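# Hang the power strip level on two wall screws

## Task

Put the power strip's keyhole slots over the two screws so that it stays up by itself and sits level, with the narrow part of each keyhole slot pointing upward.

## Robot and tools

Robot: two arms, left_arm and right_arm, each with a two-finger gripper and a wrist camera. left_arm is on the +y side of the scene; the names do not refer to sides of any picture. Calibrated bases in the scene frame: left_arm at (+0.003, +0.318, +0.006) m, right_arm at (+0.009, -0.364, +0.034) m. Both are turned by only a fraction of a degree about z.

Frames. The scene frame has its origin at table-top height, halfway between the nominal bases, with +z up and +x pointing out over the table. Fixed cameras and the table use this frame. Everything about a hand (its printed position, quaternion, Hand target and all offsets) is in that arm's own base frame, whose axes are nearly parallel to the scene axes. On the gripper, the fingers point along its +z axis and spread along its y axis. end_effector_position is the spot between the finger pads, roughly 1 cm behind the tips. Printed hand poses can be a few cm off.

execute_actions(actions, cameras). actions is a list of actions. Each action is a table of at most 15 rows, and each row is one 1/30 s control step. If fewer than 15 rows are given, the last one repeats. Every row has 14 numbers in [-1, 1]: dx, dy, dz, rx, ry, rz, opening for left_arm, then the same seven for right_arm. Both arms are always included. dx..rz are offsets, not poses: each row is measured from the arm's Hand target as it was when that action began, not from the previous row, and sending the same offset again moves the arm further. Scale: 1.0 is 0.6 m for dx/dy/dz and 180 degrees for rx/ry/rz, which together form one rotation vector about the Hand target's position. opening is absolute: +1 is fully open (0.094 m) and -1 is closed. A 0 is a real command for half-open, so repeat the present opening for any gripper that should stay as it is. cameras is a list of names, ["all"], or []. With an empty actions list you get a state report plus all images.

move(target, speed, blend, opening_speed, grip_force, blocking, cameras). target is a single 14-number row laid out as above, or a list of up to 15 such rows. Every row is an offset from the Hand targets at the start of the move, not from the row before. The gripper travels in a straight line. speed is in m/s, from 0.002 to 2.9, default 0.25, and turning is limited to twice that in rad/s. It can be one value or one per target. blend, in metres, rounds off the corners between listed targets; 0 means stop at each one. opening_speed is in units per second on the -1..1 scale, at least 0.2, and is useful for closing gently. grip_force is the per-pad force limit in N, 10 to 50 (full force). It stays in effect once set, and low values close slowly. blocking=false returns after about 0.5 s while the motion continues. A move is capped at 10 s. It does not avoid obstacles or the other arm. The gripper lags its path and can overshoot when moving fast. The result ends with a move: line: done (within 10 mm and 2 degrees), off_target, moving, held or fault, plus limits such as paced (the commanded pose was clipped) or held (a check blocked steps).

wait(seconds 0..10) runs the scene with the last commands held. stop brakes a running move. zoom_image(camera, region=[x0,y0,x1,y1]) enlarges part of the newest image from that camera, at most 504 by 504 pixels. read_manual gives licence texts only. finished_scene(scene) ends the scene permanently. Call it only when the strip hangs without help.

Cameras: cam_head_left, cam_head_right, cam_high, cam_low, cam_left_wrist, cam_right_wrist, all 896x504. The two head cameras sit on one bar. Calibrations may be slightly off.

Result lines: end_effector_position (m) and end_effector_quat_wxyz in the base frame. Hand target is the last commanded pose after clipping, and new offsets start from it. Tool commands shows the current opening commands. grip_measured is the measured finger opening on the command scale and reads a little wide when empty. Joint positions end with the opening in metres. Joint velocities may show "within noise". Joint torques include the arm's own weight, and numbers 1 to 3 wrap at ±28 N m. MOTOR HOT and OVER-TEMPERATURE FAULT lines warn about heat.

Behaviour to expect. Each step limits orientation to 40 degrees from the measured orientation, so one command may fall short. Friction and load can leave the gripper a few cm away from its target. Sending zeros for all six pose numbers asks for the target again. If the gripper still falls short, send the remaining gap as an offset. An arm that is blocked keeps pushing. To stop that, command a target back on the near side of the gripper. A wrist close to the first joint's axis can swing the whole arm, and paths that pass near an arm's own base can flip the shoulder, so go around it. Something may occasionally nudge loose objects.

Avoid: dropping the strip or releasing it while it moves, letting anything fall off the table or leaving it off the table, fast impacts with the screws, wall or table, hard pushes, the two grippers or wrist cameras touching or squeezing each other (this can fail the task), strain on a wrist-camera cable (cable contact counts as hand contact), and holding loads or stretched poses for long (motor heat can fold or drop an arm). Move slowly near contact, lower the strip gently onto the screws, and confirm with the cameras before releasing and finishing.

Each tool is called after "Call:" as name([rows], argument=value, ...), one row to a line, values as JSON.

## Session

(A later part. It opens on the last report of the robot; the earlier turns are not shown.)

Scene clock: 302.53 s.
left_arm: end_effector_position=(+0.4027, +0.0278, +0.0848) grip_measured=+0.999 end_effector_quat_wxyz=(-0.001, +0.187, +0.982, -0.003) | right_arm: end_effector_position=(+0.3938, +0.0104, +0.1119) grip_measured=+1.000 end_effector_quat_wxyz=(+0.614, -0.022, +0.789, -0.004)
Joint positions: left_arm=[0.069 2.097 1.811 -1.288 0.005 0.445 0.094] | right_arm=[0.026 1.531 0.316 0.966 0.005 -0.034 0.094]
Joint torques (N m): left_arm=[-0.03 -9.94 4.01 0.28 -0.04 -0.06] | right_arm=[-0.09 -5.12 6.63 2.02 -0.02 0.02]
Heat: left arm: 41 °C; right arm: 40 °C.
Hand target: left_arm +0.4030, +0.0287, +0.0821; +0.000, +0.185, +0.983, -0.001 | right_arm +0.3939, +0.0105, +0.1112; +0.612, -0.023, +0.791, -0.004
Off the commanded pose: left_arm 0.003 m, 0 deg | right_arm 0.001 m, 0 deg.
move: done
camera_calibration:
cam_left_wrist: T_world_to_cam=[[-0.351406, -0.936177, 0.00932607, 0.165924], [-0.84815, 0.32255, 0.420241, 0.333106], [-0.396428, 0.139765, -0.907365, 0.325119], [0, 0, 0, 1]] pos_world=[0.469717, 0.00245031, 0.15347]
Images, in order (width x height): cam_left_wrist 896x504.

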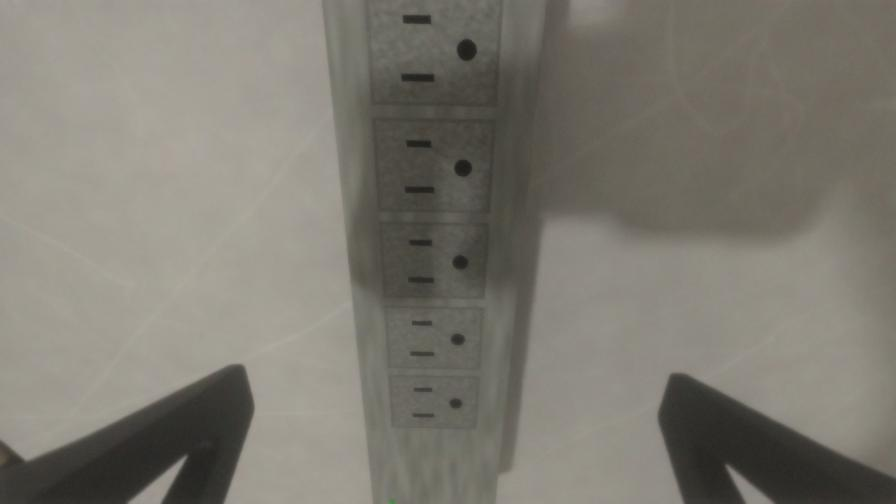

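Call:
move([
  [0.0025,0.006,-0.1135,0,0,0,1,0,0,0,0,0,0,1],
  [0.0025,0.006,-0.1135,0,0,0,-0.02,0,0,0,0,0,0,1],
], speed=0.2, opening_speed=0.8, cameras=["cam_left_wrist"])

Scene clock: 314.73 s.
left_arm: end_effector_position=(+0.4055, +0.0301, +0.0177) grip_measured=+0.083 end_effector_quat_wxyz=(+0.002, +0.186, +0.983, -0.001) | right_arm: end_effector_position=(+0.3938, +0.0104, +0.1119) grip_measured=+1.000 end_effector_quat_wxyz=(+0.614, -0.022, +0.789, -0.004)
Joint positions: left_arm=[0.073 2.148 1.621 -1.04 0.003 0.447 0.051] | right_arm=[0.026 1.531 0.316 0.966 0.005 -0.034 0.094]
Joint torques (N m): left_arm=[0.47 -9.68 4.16 0.27 -0.02 0.02] | right_arm=[-0.05 -5.19 6.6 2.04 -0.01 0]
Heat: left arm: 41 °C; right arm: 40 °C.
Hand target: left_arm +0.4046, +0.0323, +0.0141; +0.000, +0.184, +0.983, -0.001 | right_arm +0.3939, +0.0105, +0.1112; +0.612, -0.023, +0.791, -0.004
Off the commanded pose: left_arm 0.004 m, 0 deg | right_arm 0.001 m, 0 deg.
move: done
camera_calibration:
cam_left_wrist: T_world_to_cam=[[-0.348879, -0.937156, 0.00473757, 0.168775], [-0.851523, 0.319104, 0.41603, 0.364478], [-0.391397, 0.14111, -0.909338, 0.263051], [0, 0, 0, 1]] pos_world=[0.472201, 0.0047427, 0.0867689]
Images, in order (width x height): cam_left_wrist 896x504.

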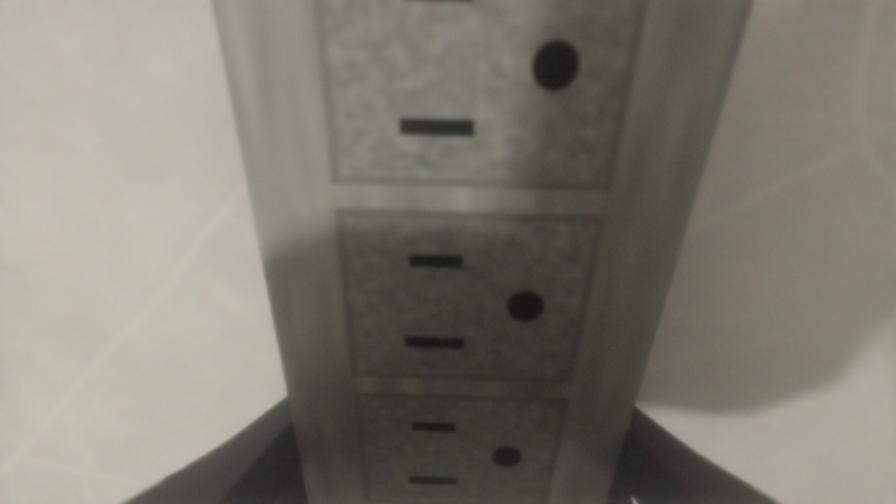

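Call:
move([
  [0,0,0.2,0,0,0,-0.02,0,0,0,0,0,0,1],
  [0.0757,0.0795,0.393,0.4220,-0.2750,-0.1035,-0.02,0,0,0,0,0,0,1],
], speed=0.4, blend=[0.03,0], cameras=["cam_left_wrist","cam_low","cam_head_left"])

Call:
zoom_image(camera="cam_low", region=[420, 130, 700, 310])

Scene clock: 345.53 s.
left_arm: end_effector_position=(+0.4502, +0.0779, +0.2398) grip_measured=+0.083 end_effector_quat_wxyz=(+0.260, +0.282, +0.662, +0.644) | right_arm: end_effector_position=(+0.3938, +0.0104, +0.1119) grip_measured=+1.000 end_effector_quat_wxyz=(+0.614, -0.022, +0.789, -0.004)
Joint positions: left_arm=[-0.155 1.65 0.862 0.727 -0.939 1.542 0.051] | right_arm=[0.026 1.531 0.316 0.966 0.005 -0.034 0.094]
Joint torques (N m): left_arm=[0.38 -6.98 4.9 1.83 0 0.28] | right_arm=[0.09 -5.19 6.64 2.01 -0.01 -0.01]
Heat: left arm: 40 °C; right arm: 40 °C.
Hand target: left_arm +0.4500, +0.0800, +0.2498; +0.270, +0.271, +0.653, +0.653 | right_arm +0.3939, +0.0105, +0.1112; +0.612, -0.023, +0.791, -0.004
Off the commanded pose: left_arm 0.010 m, 2 deg | right_arm 0.001 m, 0 deg.
move: done
camera_calibration:
cam_left_wrist: T_world_to_cam=[[-0.0292819, -0.0263422, -0.999224, 0.254056], [-0.93808, 0.345931, 0.0183705, 0.427092], [0.345178, 0.93789, -0.0348406, -0.127587], [0, 0, 0, 1]] pos_world=[0.452126, -0.0213891, 0.241567]
Images, in order (width x height): cam_head_left 896x504, cam_low 896x504, cam_left_wrist 896x504.

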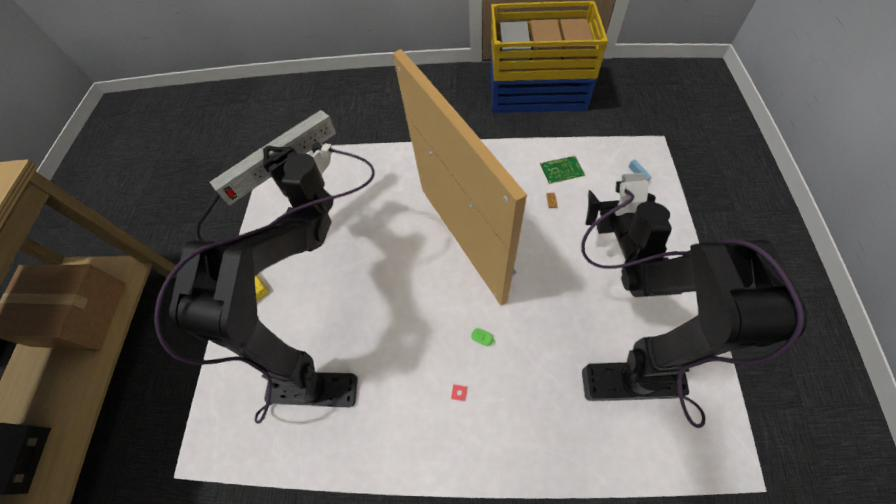

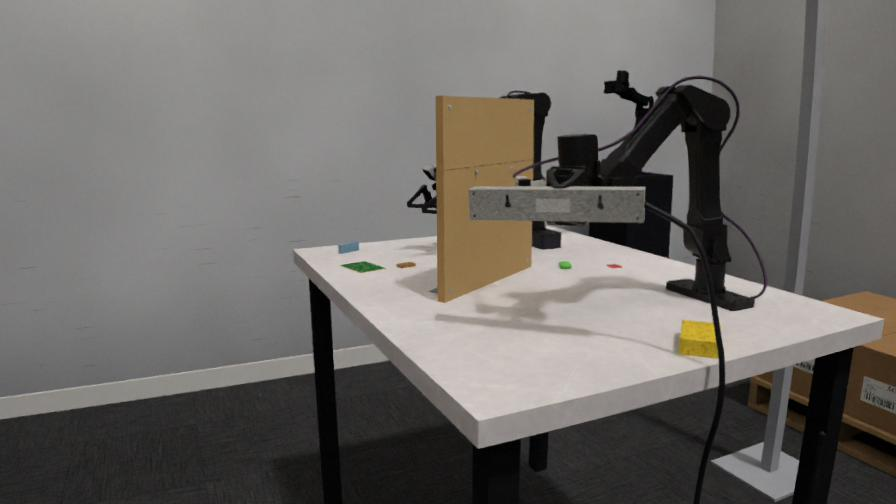

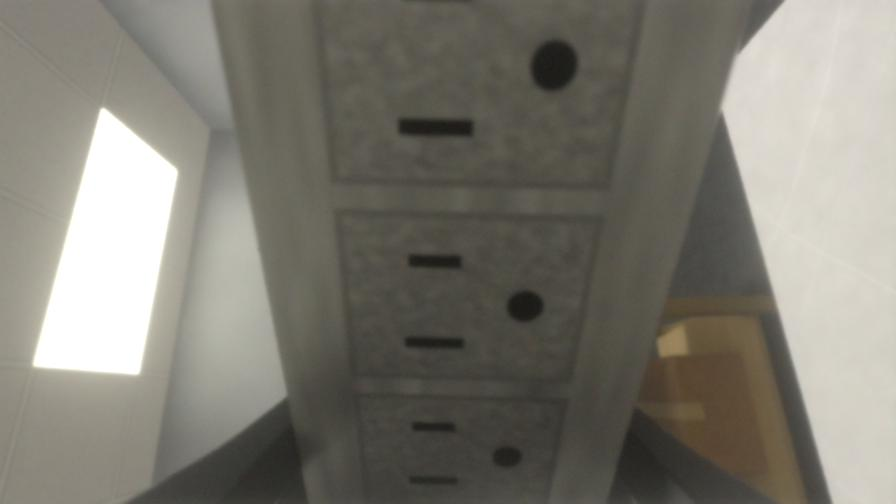

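Scaled by 1.800 from the camera's 896x504 image, which has a finer 1280x720 frame.

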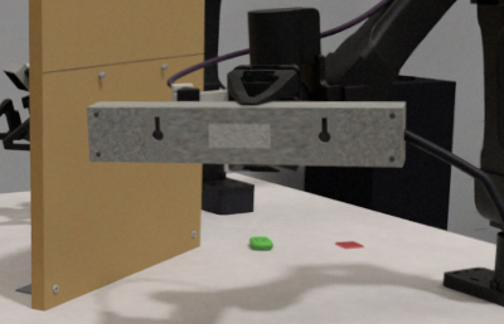

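Call:
zoom_image(camera="cam_low", region=[465, 160, 655, 240])

Call:
zoom_image(camera="cam_low", region=[465, 170, 565, 230])

Call:
zoom_image(camera="cam_low", region=[555, 170, 655, 230])

Scaled by 2.653 from the camera's 896x504 image, which has a finer 1280x720 frame.

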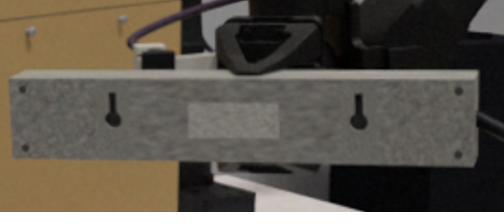

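Scaled by 5.040 from the camera's 896x504 image, which has a finer 1280x720 frame.

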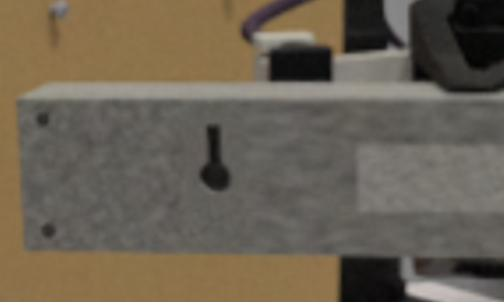

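Scaled by 5.040 from the camera's 896x504 image, which has a finer 1280x720 frame.

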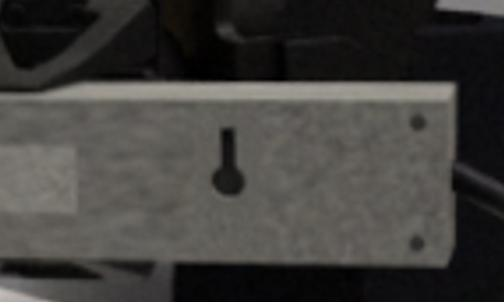

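Call:
move([
  [-0.2633,-0.5333,0.2137,0,0,-0.5772,-0.02,0,0,0,0,0,0,1],
], speed=0.4, cameras=["cam_left_wrist","cam_low","cam_head_left"])

Scene clock: 382.67 s.
left_arm: end_effector_position=(+0.2985, -0.2244, +0.3199) grip_measured=+0.083 end_effector_quat_wxyz=(+0.632, +0.708, +0.268, +0.164) | right_arm: end_effector_position=(+0.3938, +0.0104, +0.1119) grip_measured=+1.000 end_effector_quat_wxyz=(+0.614, -0.022, +0.789, -0.004)
Joint positions: left_arm=[-0.388 1.053 0.855 0.025 0.56 1.555 0.051] | right_arm=[0.026 1.531 0.316 0.966 0.005 -0.034 0.094]
Joint torques (N m): left_arm=[-1.69 -3.28 11.22 2.33 0.76 0.22] | right_arm=[0.13 -5.26 6.58 2.01 -0.01 0]
Heat: left arm: 41 °C; right arm: 39 °C.
Hand target: left_arm +0.2920, -0.2400, +0.3782; +0.681, +0.681, +0.189, +0.190 | right_arm +0.3939, +0.0105, +0.1112; +0.612, -0.023, +0.791, -0.004
Off the commanded pose: left_arm 0.061 m, 11 deg | right_arm 0.001 m, 0 deg.
move: off_target (left_arm)
camera_calibration:
cam_left_wrist: T_world_to_cam=[[-0.188485, 0.0489901, -0.980853, 0.380264], [0.485408, 0.872875, -0.0496812, 0.102961], [0.853729, -0.485478, -0.188304, -0.211105], [0, 0, 0, 1]] pos_world=[0.201923, -0.210988, 0.338346]
Images, in order (width x height): cam_head_left 896x504, cam_low 896x504, cam_left_wrist 896x504.

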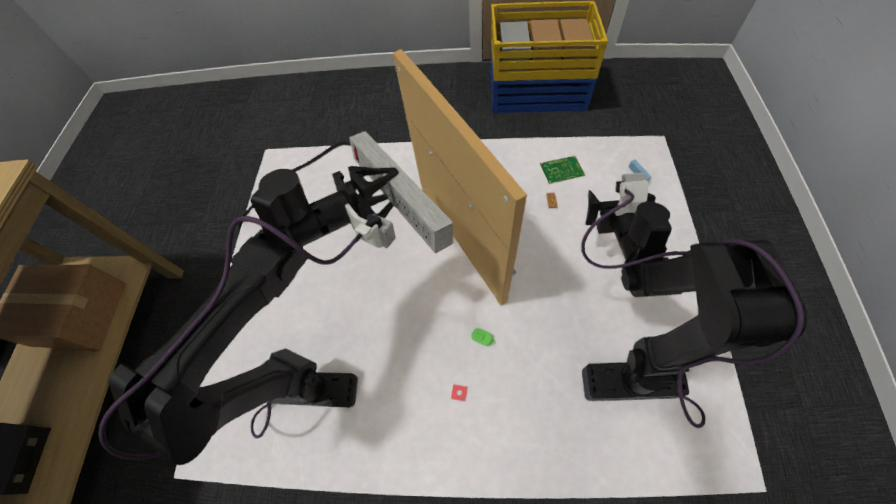

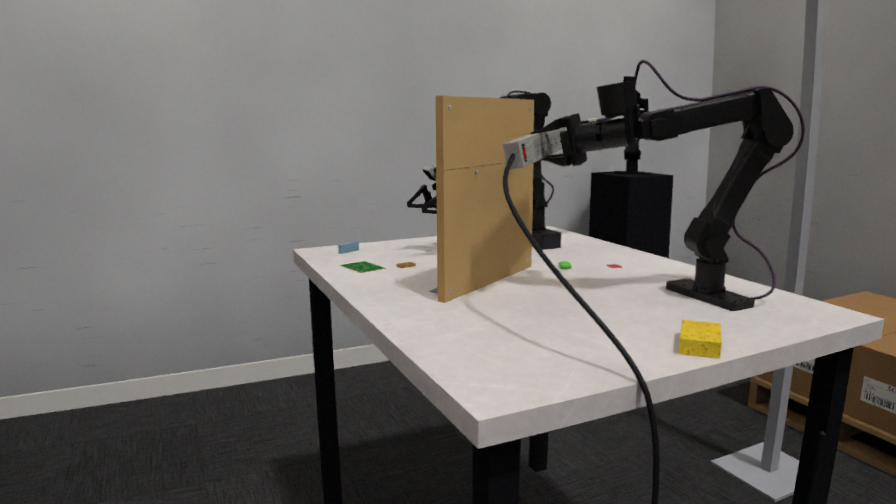

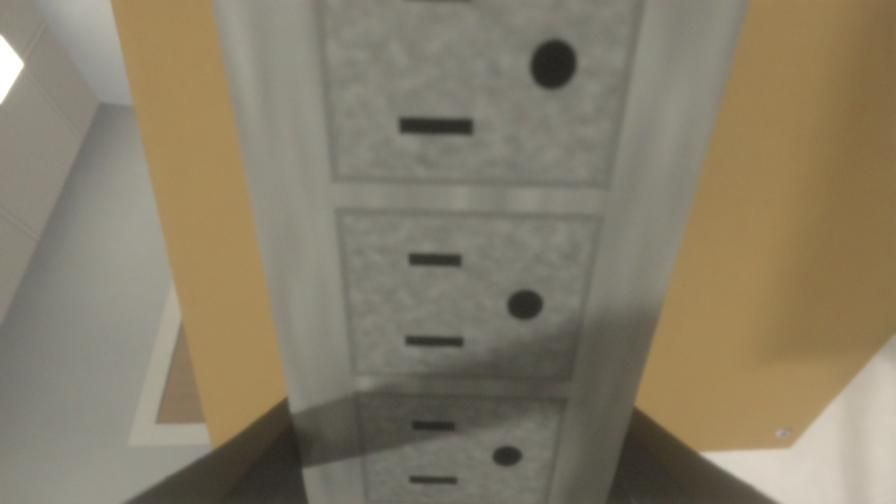

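Call:
move([
  [0,0,0,0,0,0,-0.02,0,0,0,0,0,0,1],
], speed=0.3)

Scene clock: 386.87 s.
left_arm: end_effector_position=(+0.2985, -0.2244, +0.3199) grip_measured=+0.083 end_effector_quat_wxyz=(+0.632, +0.708, +0.268, +0.164) | right_arm: end_effector_position=(+0.3938, +0.0104, +0.1119) grip_measured=+1.000 end_effector_quat_wxyz=(+0.614, -0.022, +0.789, -0.004)
Joint positions: left_arm=[-0.388 1.053 0.855 0.025 0.56 1.555 0.051] | right_arm=[0.026 1.531 0.316 0.966 0.005 -0.034 0.094]
Joint torques (N m): left_arm=[-1.68 -3.26 11.19 2.34 0.76 0.26] | right_arm=[-0.03 -5.18 6.68 2.03 0.01 -0.01]
Heat: left arm: 41 °C; right arm: 39 °C.
Hand target: left_arm +0.2920, -0.2400, +0.3782; +0.681, +0.681, +0.189, +0.190 | right_arm +0.3939, +0.0105, +0.1112; +0.612, -0.023, +0.791, -0.004
Off the commanded pose: left_arm 0.061 m, 11 deg | right_arm 0.001 m, 0 deg.
move: off_target (left_arm)

Call:
execute_actions(actions=[], cameras=["cam_high","cam_head_right"])

Call:
zoom_image(camera="cam_head_right", region=[150, 80, 550, 300])

Call:
zoom_image(camera="cam_high", region=[200, 0, 600, 260])

Scene clock: 393.07 s.
left_arm: end_effector_position=(+0.2985, -0.2244, +0.3199) grip_measured=+0.083 end_effector_quat_wxyz=(+0.632, +0.708, +0.268, +0.164) | right_arm: end_effector_position=(+0.3938, +0.0104, +0.1119) grip_measured=+1.000 end_effector_quat_wxyz=(+0.614, -0.022, +0.789, -0.004)
Joint positions: left_arm=[-0.388 1.053 0.855 0.025 0.56 1.555 0.051] | right_arm=[0.026 1.531 0.316 0.966 0.005 -0.034 0.094]
Joint velocities: within noise
Joint torques (N m): left_arm=[-1.68 -3.29 11.26 2.35 0.75 0.24] | right_arm=[0.02 -5.12 6.52 2.02 0.01 0.03]
Heat: left arm: 43 °C; right arm: 39 °C.
Hand target: left_arm +0.2920, -0.2400, +0.3782; +0.681, +0.681, +0.189, +0.190 | right_arm +0.3939, +0.0105, +0.1112; +0.612, -0.023, +0.791, -0.004
Tool commands: left_gripper/opening=-0.02 right_gripper/opening=+1.0
Off the commanded pose: left_arm 0.061 m, 11 deg | right_arm 0.001 m, 0 deg.
Images, in order (width x height): cam_head_right 896x504, cam_high 896x504.

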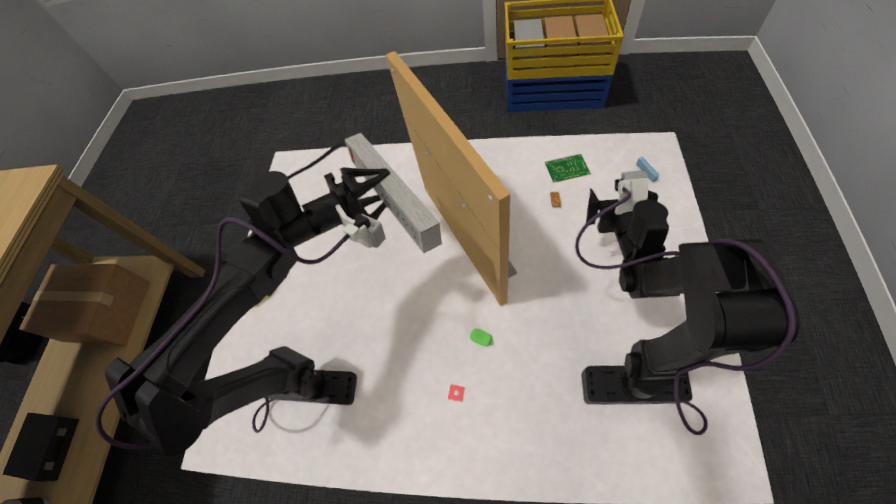

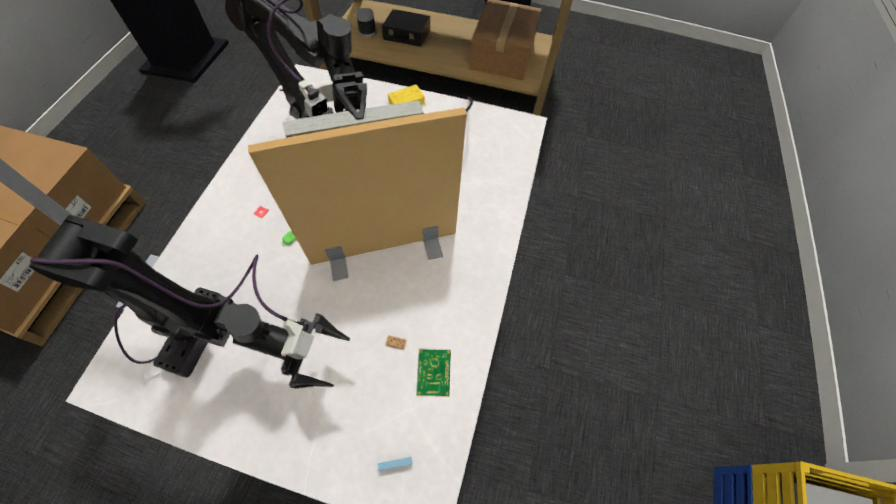

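Scaled by 1.260 from the camera's 896x504 image, which has a finer 1280x720 frame.

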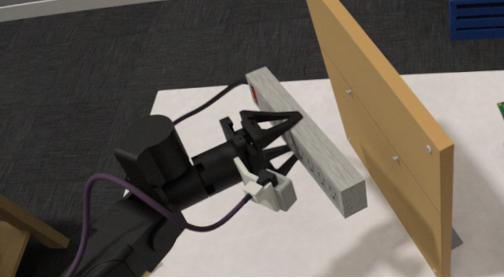

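Scaled by 1.260 from the camera's 896x504 image, which has a finer 1280x720 frame.

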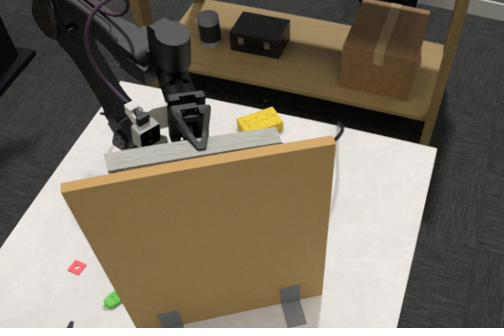

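Call:
move([
  [0,0,-0.32,0,0,0,-0.02,0,0,0,0,0,0,1],
], speed=0.3, cameras=["cam_left_wrist","cam_low"])

Scene clock: 404.90 s.
left_arm: end_effector_position=(+0.2979, -0.2330, +0.1623) grip_measured=+0.083 end_effector_quat_wxyz=(+0.649, +0.702, +0.232, +0.179) | right_arm: end_effector_position=(+0.3938, +0.0104, +0.1119) grip_measured=+1.000 end_effector_quat_wxyz=(+0.614, -0.022, +0.789, -0.004)
Joint positions: left_arm=[-0.404 1.429 0.318 0.999 0.576 1.582 0.051] | right_arm=[0.026 1.531 0.316 0.966 0.005 -0.034 0.094]
Joint torques (N m): left_arm=[-0.79 -4.07 4.33 2.42 0.51 -0.02] | right_arm=[0.03 -5.08 6.56 2.05 0 0.01]
Heat: left arm: 45 °C; right arm: 39 °C.
Hand target: left_arm +0.2920, -0.2399, +0.1860; +0.681, +0.681, +0.189, +0.190 | right_arm +0.3939, +0.0105, +0.1112; +0.612, -0.023, +0.791, -0.004
Off the commanded pose: left_arm 0.026 m, 7 deg | right_arm 0.001 m, 0 deg.
move: off_target (left_arm)
camera_calibration:
cam_left_wrist: T_world_to_cam=[[-0.109953, 0.0434011, -0.992989, 0.20314], [0.518749, 0.85469, -0.0200842, 0.0840045], [0.847826, -0.517321, -0.11649, -0.261706], [0, 0, 0, 1]] pos_world=[0.200639, -0.216, 0.172917]
Images, in order (width x height): cam_low 896x504, cam_left_wrist 896x504.

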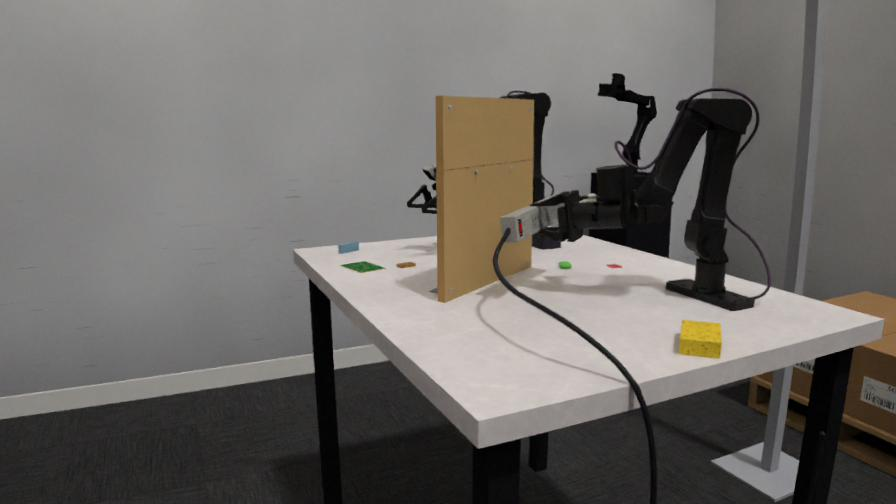

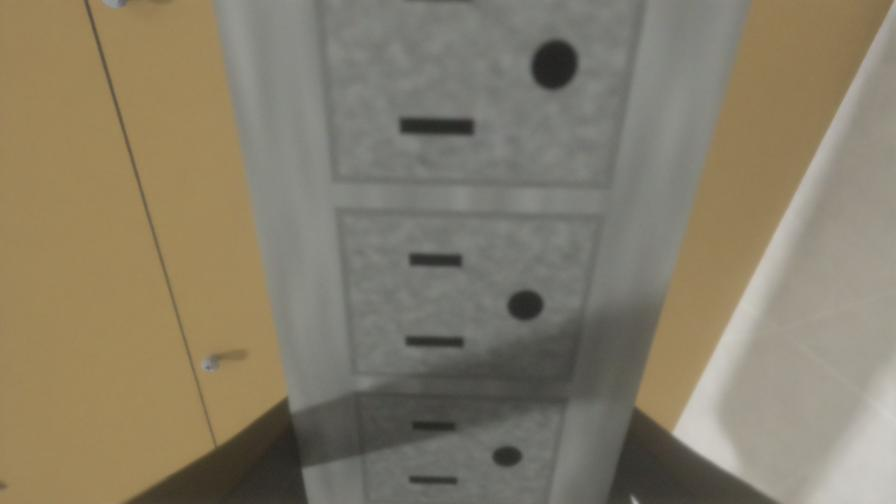

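Call:
move([
  [-0.0433,-0.0283,0.0217,-0.0172,-0.0294,-0.0161,-0.02,0,0,0,0,0,0,1],
], speed=0.3, cameras=["cam_left_wrist"])

Scene clock: 461.00 s.
left_arm: end_effector_position=(+0.2763, -0.2484, +0.1649) grip_measured=+0.083 end_effector_quat_wxyz=(+0.668, +0.693, +0.204, +0.181) | right_arm: end_effector_position=(+0.3938, +0.0104, +0.1119) grip_measured=+1.000 end_effector_quat_wxyz=(+0.614, -0.022, +0.789, -0.004)
Joint positions: left_arm=[-0.486 1.446 0.261 1.135 0.533 1.574 0.051] | right_arm=[0.026 1.531 0.316 0.966 0.005 -0.034 0.094]
Joint torques (N m): left_arm=[-1.66 -4.03 4.1 2.8 0.52 -0.02] | right_arm=[0.03 -5.26 6.64 2.03 -0.01 -0.01]
Heat: left arm: 47 °C; right arm: 39 °C.
Hand target: left_arm +0.2660, -0.2570, +0.1990; +0.712, +0.658, +0.145, +0.199 | right_arm +0.3939, +0.0105, +0.1112; +0.612, -0.023, +0.791, -0.004
Off the commanded pose: left_arm 0.037 m, 10 deg | right_arm 0.001 m, 0 deg.
move: off_target (left_arm)
camera_calibration:
cam_left_wrist: T_world_to_cam=[[-0.0583498, 0.018635, -0.998122, 0.184611], [0.552203, 0.833542, -0.0167192, 0.0934508], [0.831666, -0.552141, -0.0589273, -0.264765], [0, 0, 0, 1]] pos_world=[0.179364, -0.227523, 0.170225]
Images, in order (width x height): cam_left_wrist 896x504.

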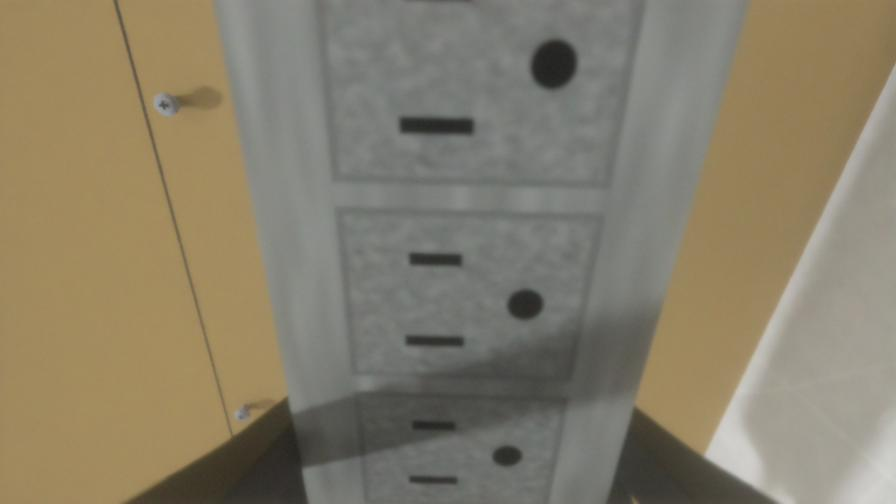

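Call:
move([
  [0.09,-0.0233,0.19,-0.0178,-0.025,0,-0.02,0,0,0,0,0,0,1],
], speed=0.2, cameras=["cam_head_left","cam_head_right","cam_low","cam_left_wrist"])

Call:
zoom_image(camera="cam_head_left", region=[330, 100, 530, 270])

Call:
zoom_image(camera="cam_low", region=[430, 90, 640, 230])

Scene clock: 493.20 s.
left_arm: end_effector_position=(+0.3265, -0.2610, +0.2665) grip_measured=+0.083 end_effector_quat_wxyz=(+0.699, +0.660, +0.187, +0.201) | right_arm: end_effector_position=(+0.3938, +0.0104, +0.1119) grip_measured=+1.000 end_effector_quat_wxyz=(+0.614, -0.022, +0.789, -0.004)
Joint positions: left_arm=[-0.441 1.367 0.604 0.833 0.572 1.537 0.051] | right_arm=[0.026 1.531 0.316 0.966 0.005 -0.034 0.094]
Joint torques (N m): left_arm=[-0.87 -5.26 9.55 2.21 0.6 0.06] | right_arm=[0.12 -5.15 6.53 2.02 0.02 -0.01]
Heat: left arm: 53 °C; right arm: 39 °C.
Hand target: left_arm +0.3200, -0.2709, +0.3130; +0.735, +0.629, +0.123, +0.220 | right_arm +0.3939, +0.0105, +0.1112; +0.612, -0.023, +0.791, -0.004
Off the commanded pose: left_arm 0.048 m, 9 deg | right_arm 0.001 m, 0 deg.
move: off_target (left_arm)
camera_calibration:
cam_left_wrist: T_world_to_cam=[[0.0174397, -0.0533316, -0.998425, 0.245732], [0.549643, 0.834667, -0.0349836, 0.08384], [0.835218, -0.548167, 0.0438697, -0.334992], [0, 0, 0, 1]] pos_world=[0.229423, -0.240504, 0.262974]
Images, in order (width x height): cam_head_left 896x504, cam_head_right 896x504, cam_low 896x504, cam_left_wrist 896x504.

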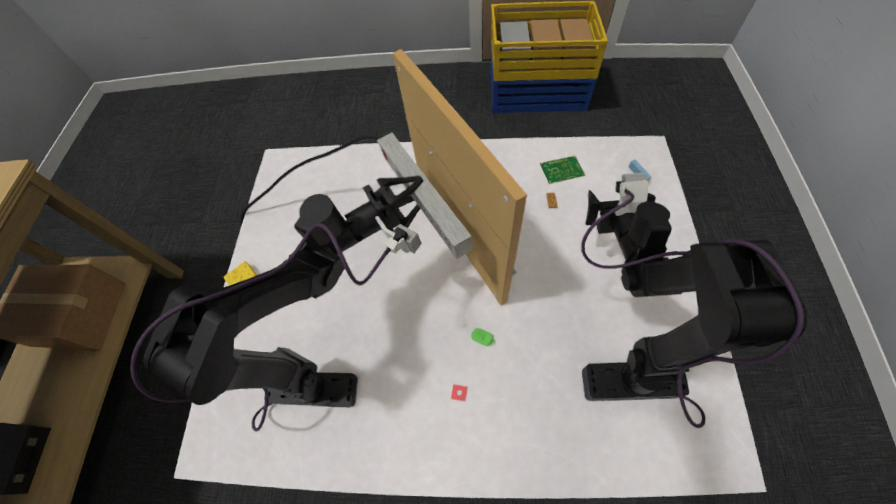

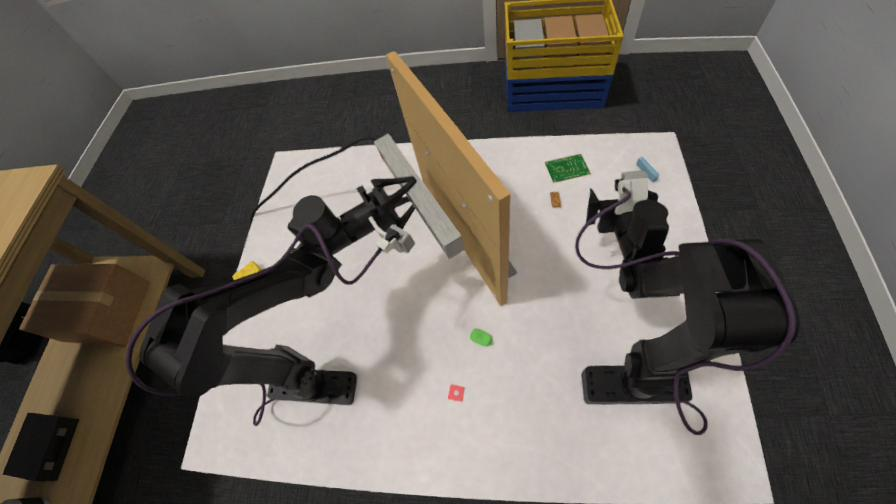

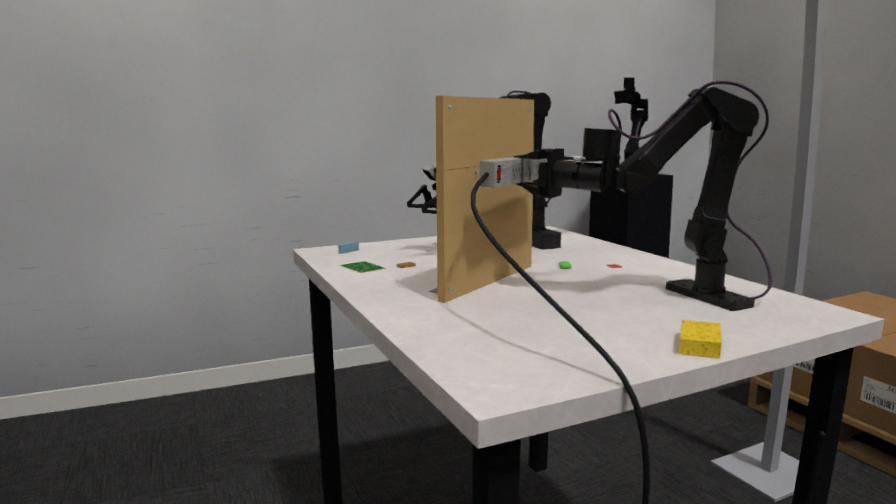

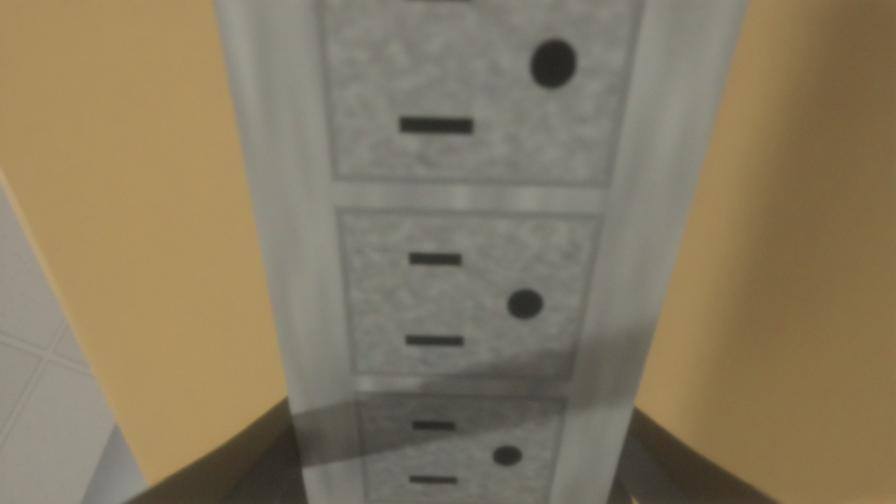

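Scaled by 2.520 from the camera's 896x504 image, which has a finer 1280x720 frame.

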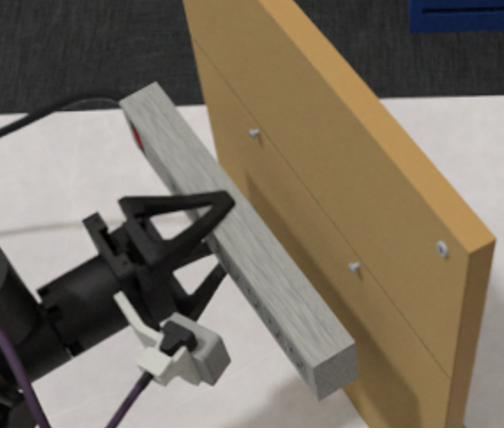

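Scaled by 2.400 from the camera's 896x504 image, which has a finer 1280x720 frame.

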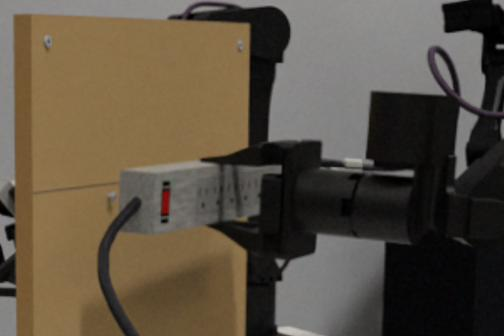

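Call:
move([
  [0.0285,-0.04,0,0.0161,0.0097,-0.004,-0.02,0,0,0,0,0,0,1],
], speed=0.08, cameras=["cam_head_left","cam_low"])

Call:
zoom_image(camera="cam_head_left", region=[370, 110, 490, 250])

Call:
zoom_image(camera="cam_low", region=[450, 130, 570, 210])

Scene clock: 516.70 s.
left_arm: end_effector_position=(+0.3409, -0.2818, +0.2654) grip_measured=+0.083 end_effector_quat_wxyz=(+0.682, +0.682, +0.188, +0.186) | right_arm: end_effector_position=(+0.3938, +0.0104, +0.1119) grip_measured=+1.000 end_effector_quat_wxyz=(+0.614, -0.022, +0.789, -0.004)
Joint positions: left_arm=[-0.474 1.435 0.724 0.709 0.562 1.569 0.051] | right_arm=[0.026 1.531 0.316 0.966 0.005 -0.034 0.094]
Joint torques (N m): left_arm=[-1.51 -5.64 10.24 2.2 0.47 0.2] | right_arm=[0.1 -5.2 6.6 2 0 0]
Heat: left arm: 54 °C; right arm: 39 °C.
Hand target: left_arm +0.3370, -0.2949, +0.3130; +0.718, +0.652, +0.124, +0.209 | right_arm +0.3939, +0.0105, +0.1112; +0.612, -0.023, +0.791, -0.004
Off the commanded pose: left_arm 0.050 m, 9 deg | right_arm 0.001 m, 0 deg.
move: off_target (left_arm)
Images, in order (width x height): cam_head_left 896x504, cam_low 896x504.

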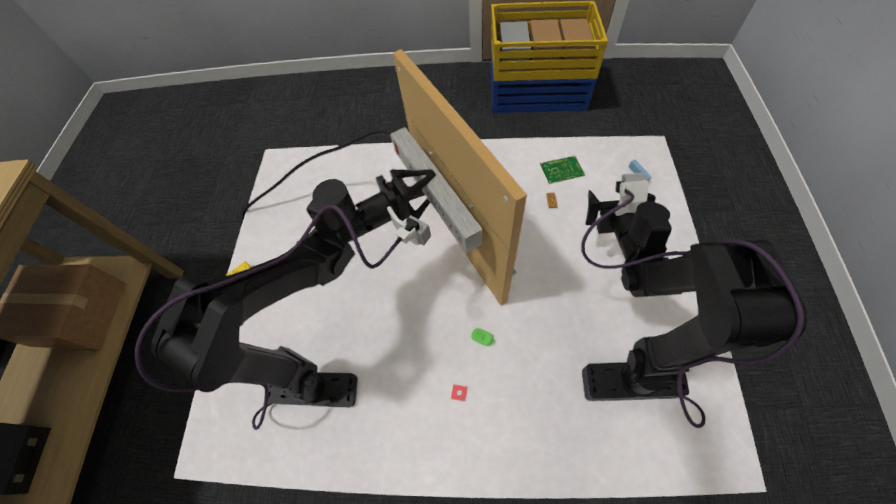

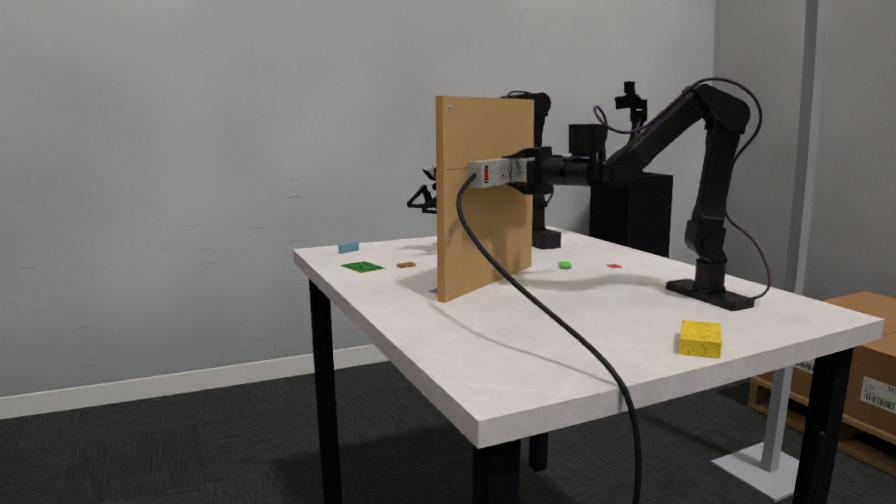

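Scaled by 3.600 from the camera's 896x504 image, which has a finer 1280x720 frame.

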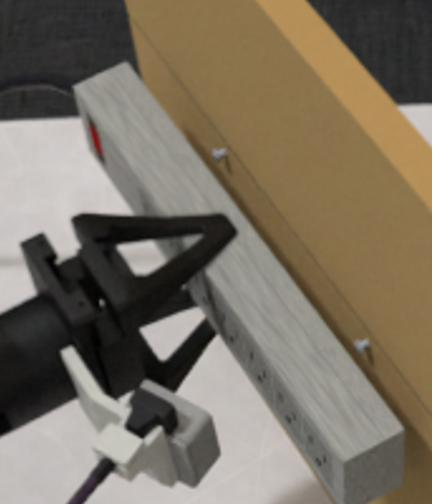

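Scaled by 4.200 from the camera's 896x504 image, which has a finer 1280x720 frame.

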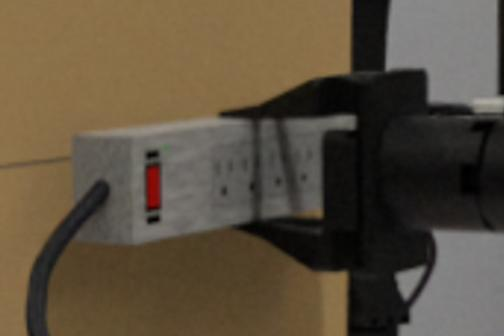

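Call:
move([
  [0.0130,-0.0214,0.003,0,0,0,-0.02,0,0,0,0,0,0,1],
], speed=0.05, cameras=["cam_head_left","cam_low"])

Call:
zoom_image(camera="cam_head_left", region=[370, 110, 490, 250])

Call:
zoom_image(camera="cam_low", region=[450, 130, 570, 210])

Scene clock: 530.27 s.
left_arm: end_effector_position=(+0.3494, -0.2921, +0.2637) grip_measured=+0.083 end_effector_quat_wxyz=(+0.678, +0.685, +0.192, +0.185) | right_arm: end_effector_position=(+0.3938, +0.0104, +0.1119) grip_measured=+1.000 end_effector_quat_wxyz=(+0.614, -0.022, +0.789, -0.004)
Joint positions: left_arm=[-0.495 1.48 0.768 0.697 0.535 1.571 0.051] | right_arm=[0.026 1.531 0.316 0.966 0.005 -0.034 0.094]
Joint torques (N m): left_arm=[-1.92 -6.09 10.45 2.25 0.51 0.19] | right_arm=[0.06 -5.26 6.6 2.01 -0.03 -0.04]
Heat: left arm: 52 °C; right arm: 39 °C.
Hand target: left_arm +0.3448, -0.3078, +0.3150; +0.718, +0.652, +0.124, +0.209 | right_arm +0.3939, +0.0105, +0.1112; +0.612, -0.023, +0.791, -0.004
Off the commanded pose: left_arm 0.054 m, 10 deg | right_arm 0.001 m, 0 deg.
move: off_target (left_arm)
Images, in order (width x height): cam_head_left 896x504, cam_low 896x504.

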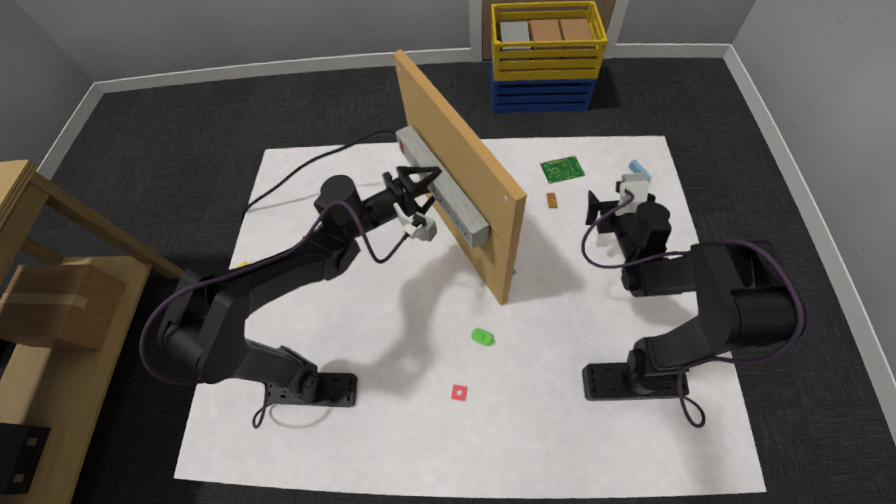

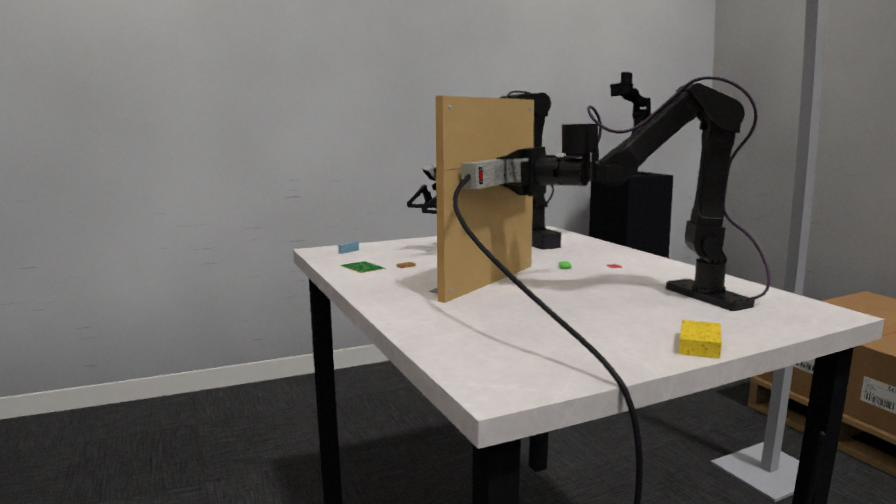

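Scaled by 3.600 from the camera's 896x504 image, which has a finer 1280x720 frame.

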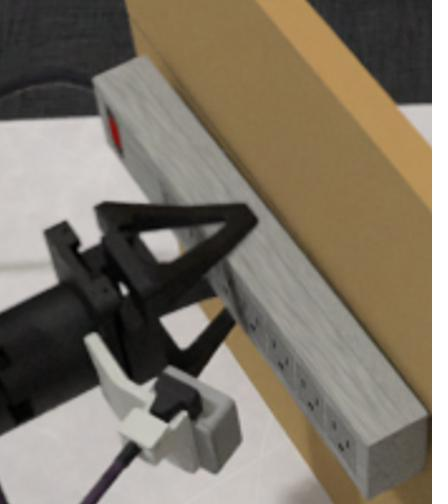

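Scaled by 4.200 from the camera's 896x504 image, which has a finer 1280x720 frame.

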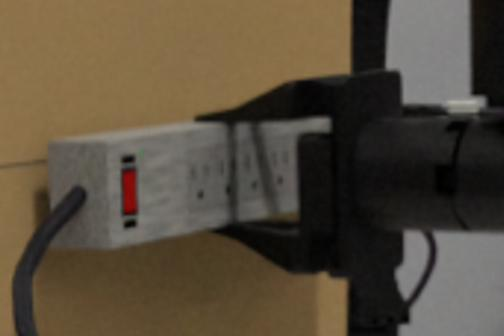

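Call:
move([
  [-0.003,-0.0015,0.007,0,0,0,-0.02,0,0,0,0,0,0,1],
], speed=0.05)

Scene clock: 535.30 s.
left_arm: end_effector_position=(+0.3483, -0.2936, +0.2600) grip_measured=+0.083 end_effector_quat_wxyz=(+0.674, +0.689, +0.196, +0.181) | right_arm: end_effector_position=(+0.3938, +0.0104, +0.1119) grip_measured=+1.000 end_effector_quat_wxyz=(+0.614, -0.022, +0.789, -0.004)
Joint positions: left_arm=[-0.501 1.48 0.768 0.681 0.531 1.573 0.051] | right_arm=[0.026 1.531 0.316 0.966 0.005 -0.034 0.094]
Joint torques (N m): left_arm=[-1.84 -7.19 10.78 2.22 0.52 0.2] | right_arm=[0.2 -5.19 6.6 2.04 0.01 -0.01]
Heat: left arm: 53 °C; right arm: 39 °C.
Hand target: left_arm +0.3431, -0.3086, +0.3192; +0.718, +0.652, +0.124, +0.209 | right_arm +0.3939, +0.0105, +0.1112; +0.612, -0.023, +0.791, -0.004
Off the commanded pose: left_arm 0.061 m, 11 deg | right_arm 0.001 m, 0 deg.
move: off_target (left_arm)

Call:
move([
  [0,0,0.02,-0.0072,-0.0043,0,-0.02,0,0,0,0,0,0,1],
], speed=0.05)

Scene clock: 541.03 s.
left_arm: end_effector_position=(+0.3498, -0.2946, +0.2658) grip_measured=+0.083 end_effector_quat_wxyz=(+0.677, +0.686, +0.195, +0.183) | right_arm: end_effector_position=(+0.3938, +0.0104, +0.1119) grip_measured=+1.000 end_effector_quat_wxyz=(+0.614, -0.022, +0.789, -0.004)
Joint positions: left_arm=[-0.502 1.48 0.782 0.678 0.529 1.568 0.051] | right_arm=[0.026 1.531 0.316 0.966 0.005 -0.034 0.094]
Joint torques (N m): left_arm=[-1.72 -7.8 10.8 2.35 0.52 0.11] | right_arm=[0.01 -5.11 6.57 1.99 0.02 0]
Heat: left arm: 53 °C; right arm: 39 °C.
Hand target: left_arm +0.3430, -0.3087, +0.3312; +0.727, +0.642, +0.122, +0.212 | right_arm +0.3939, +0.0105, +0.1112; +0.612, -0.023, +0.791, -0.004
Off the commanded pose: left_arm 0.067 m, 12 deg | right_arm 0.001 m, 0 deg.
move: off_target (left_arm)


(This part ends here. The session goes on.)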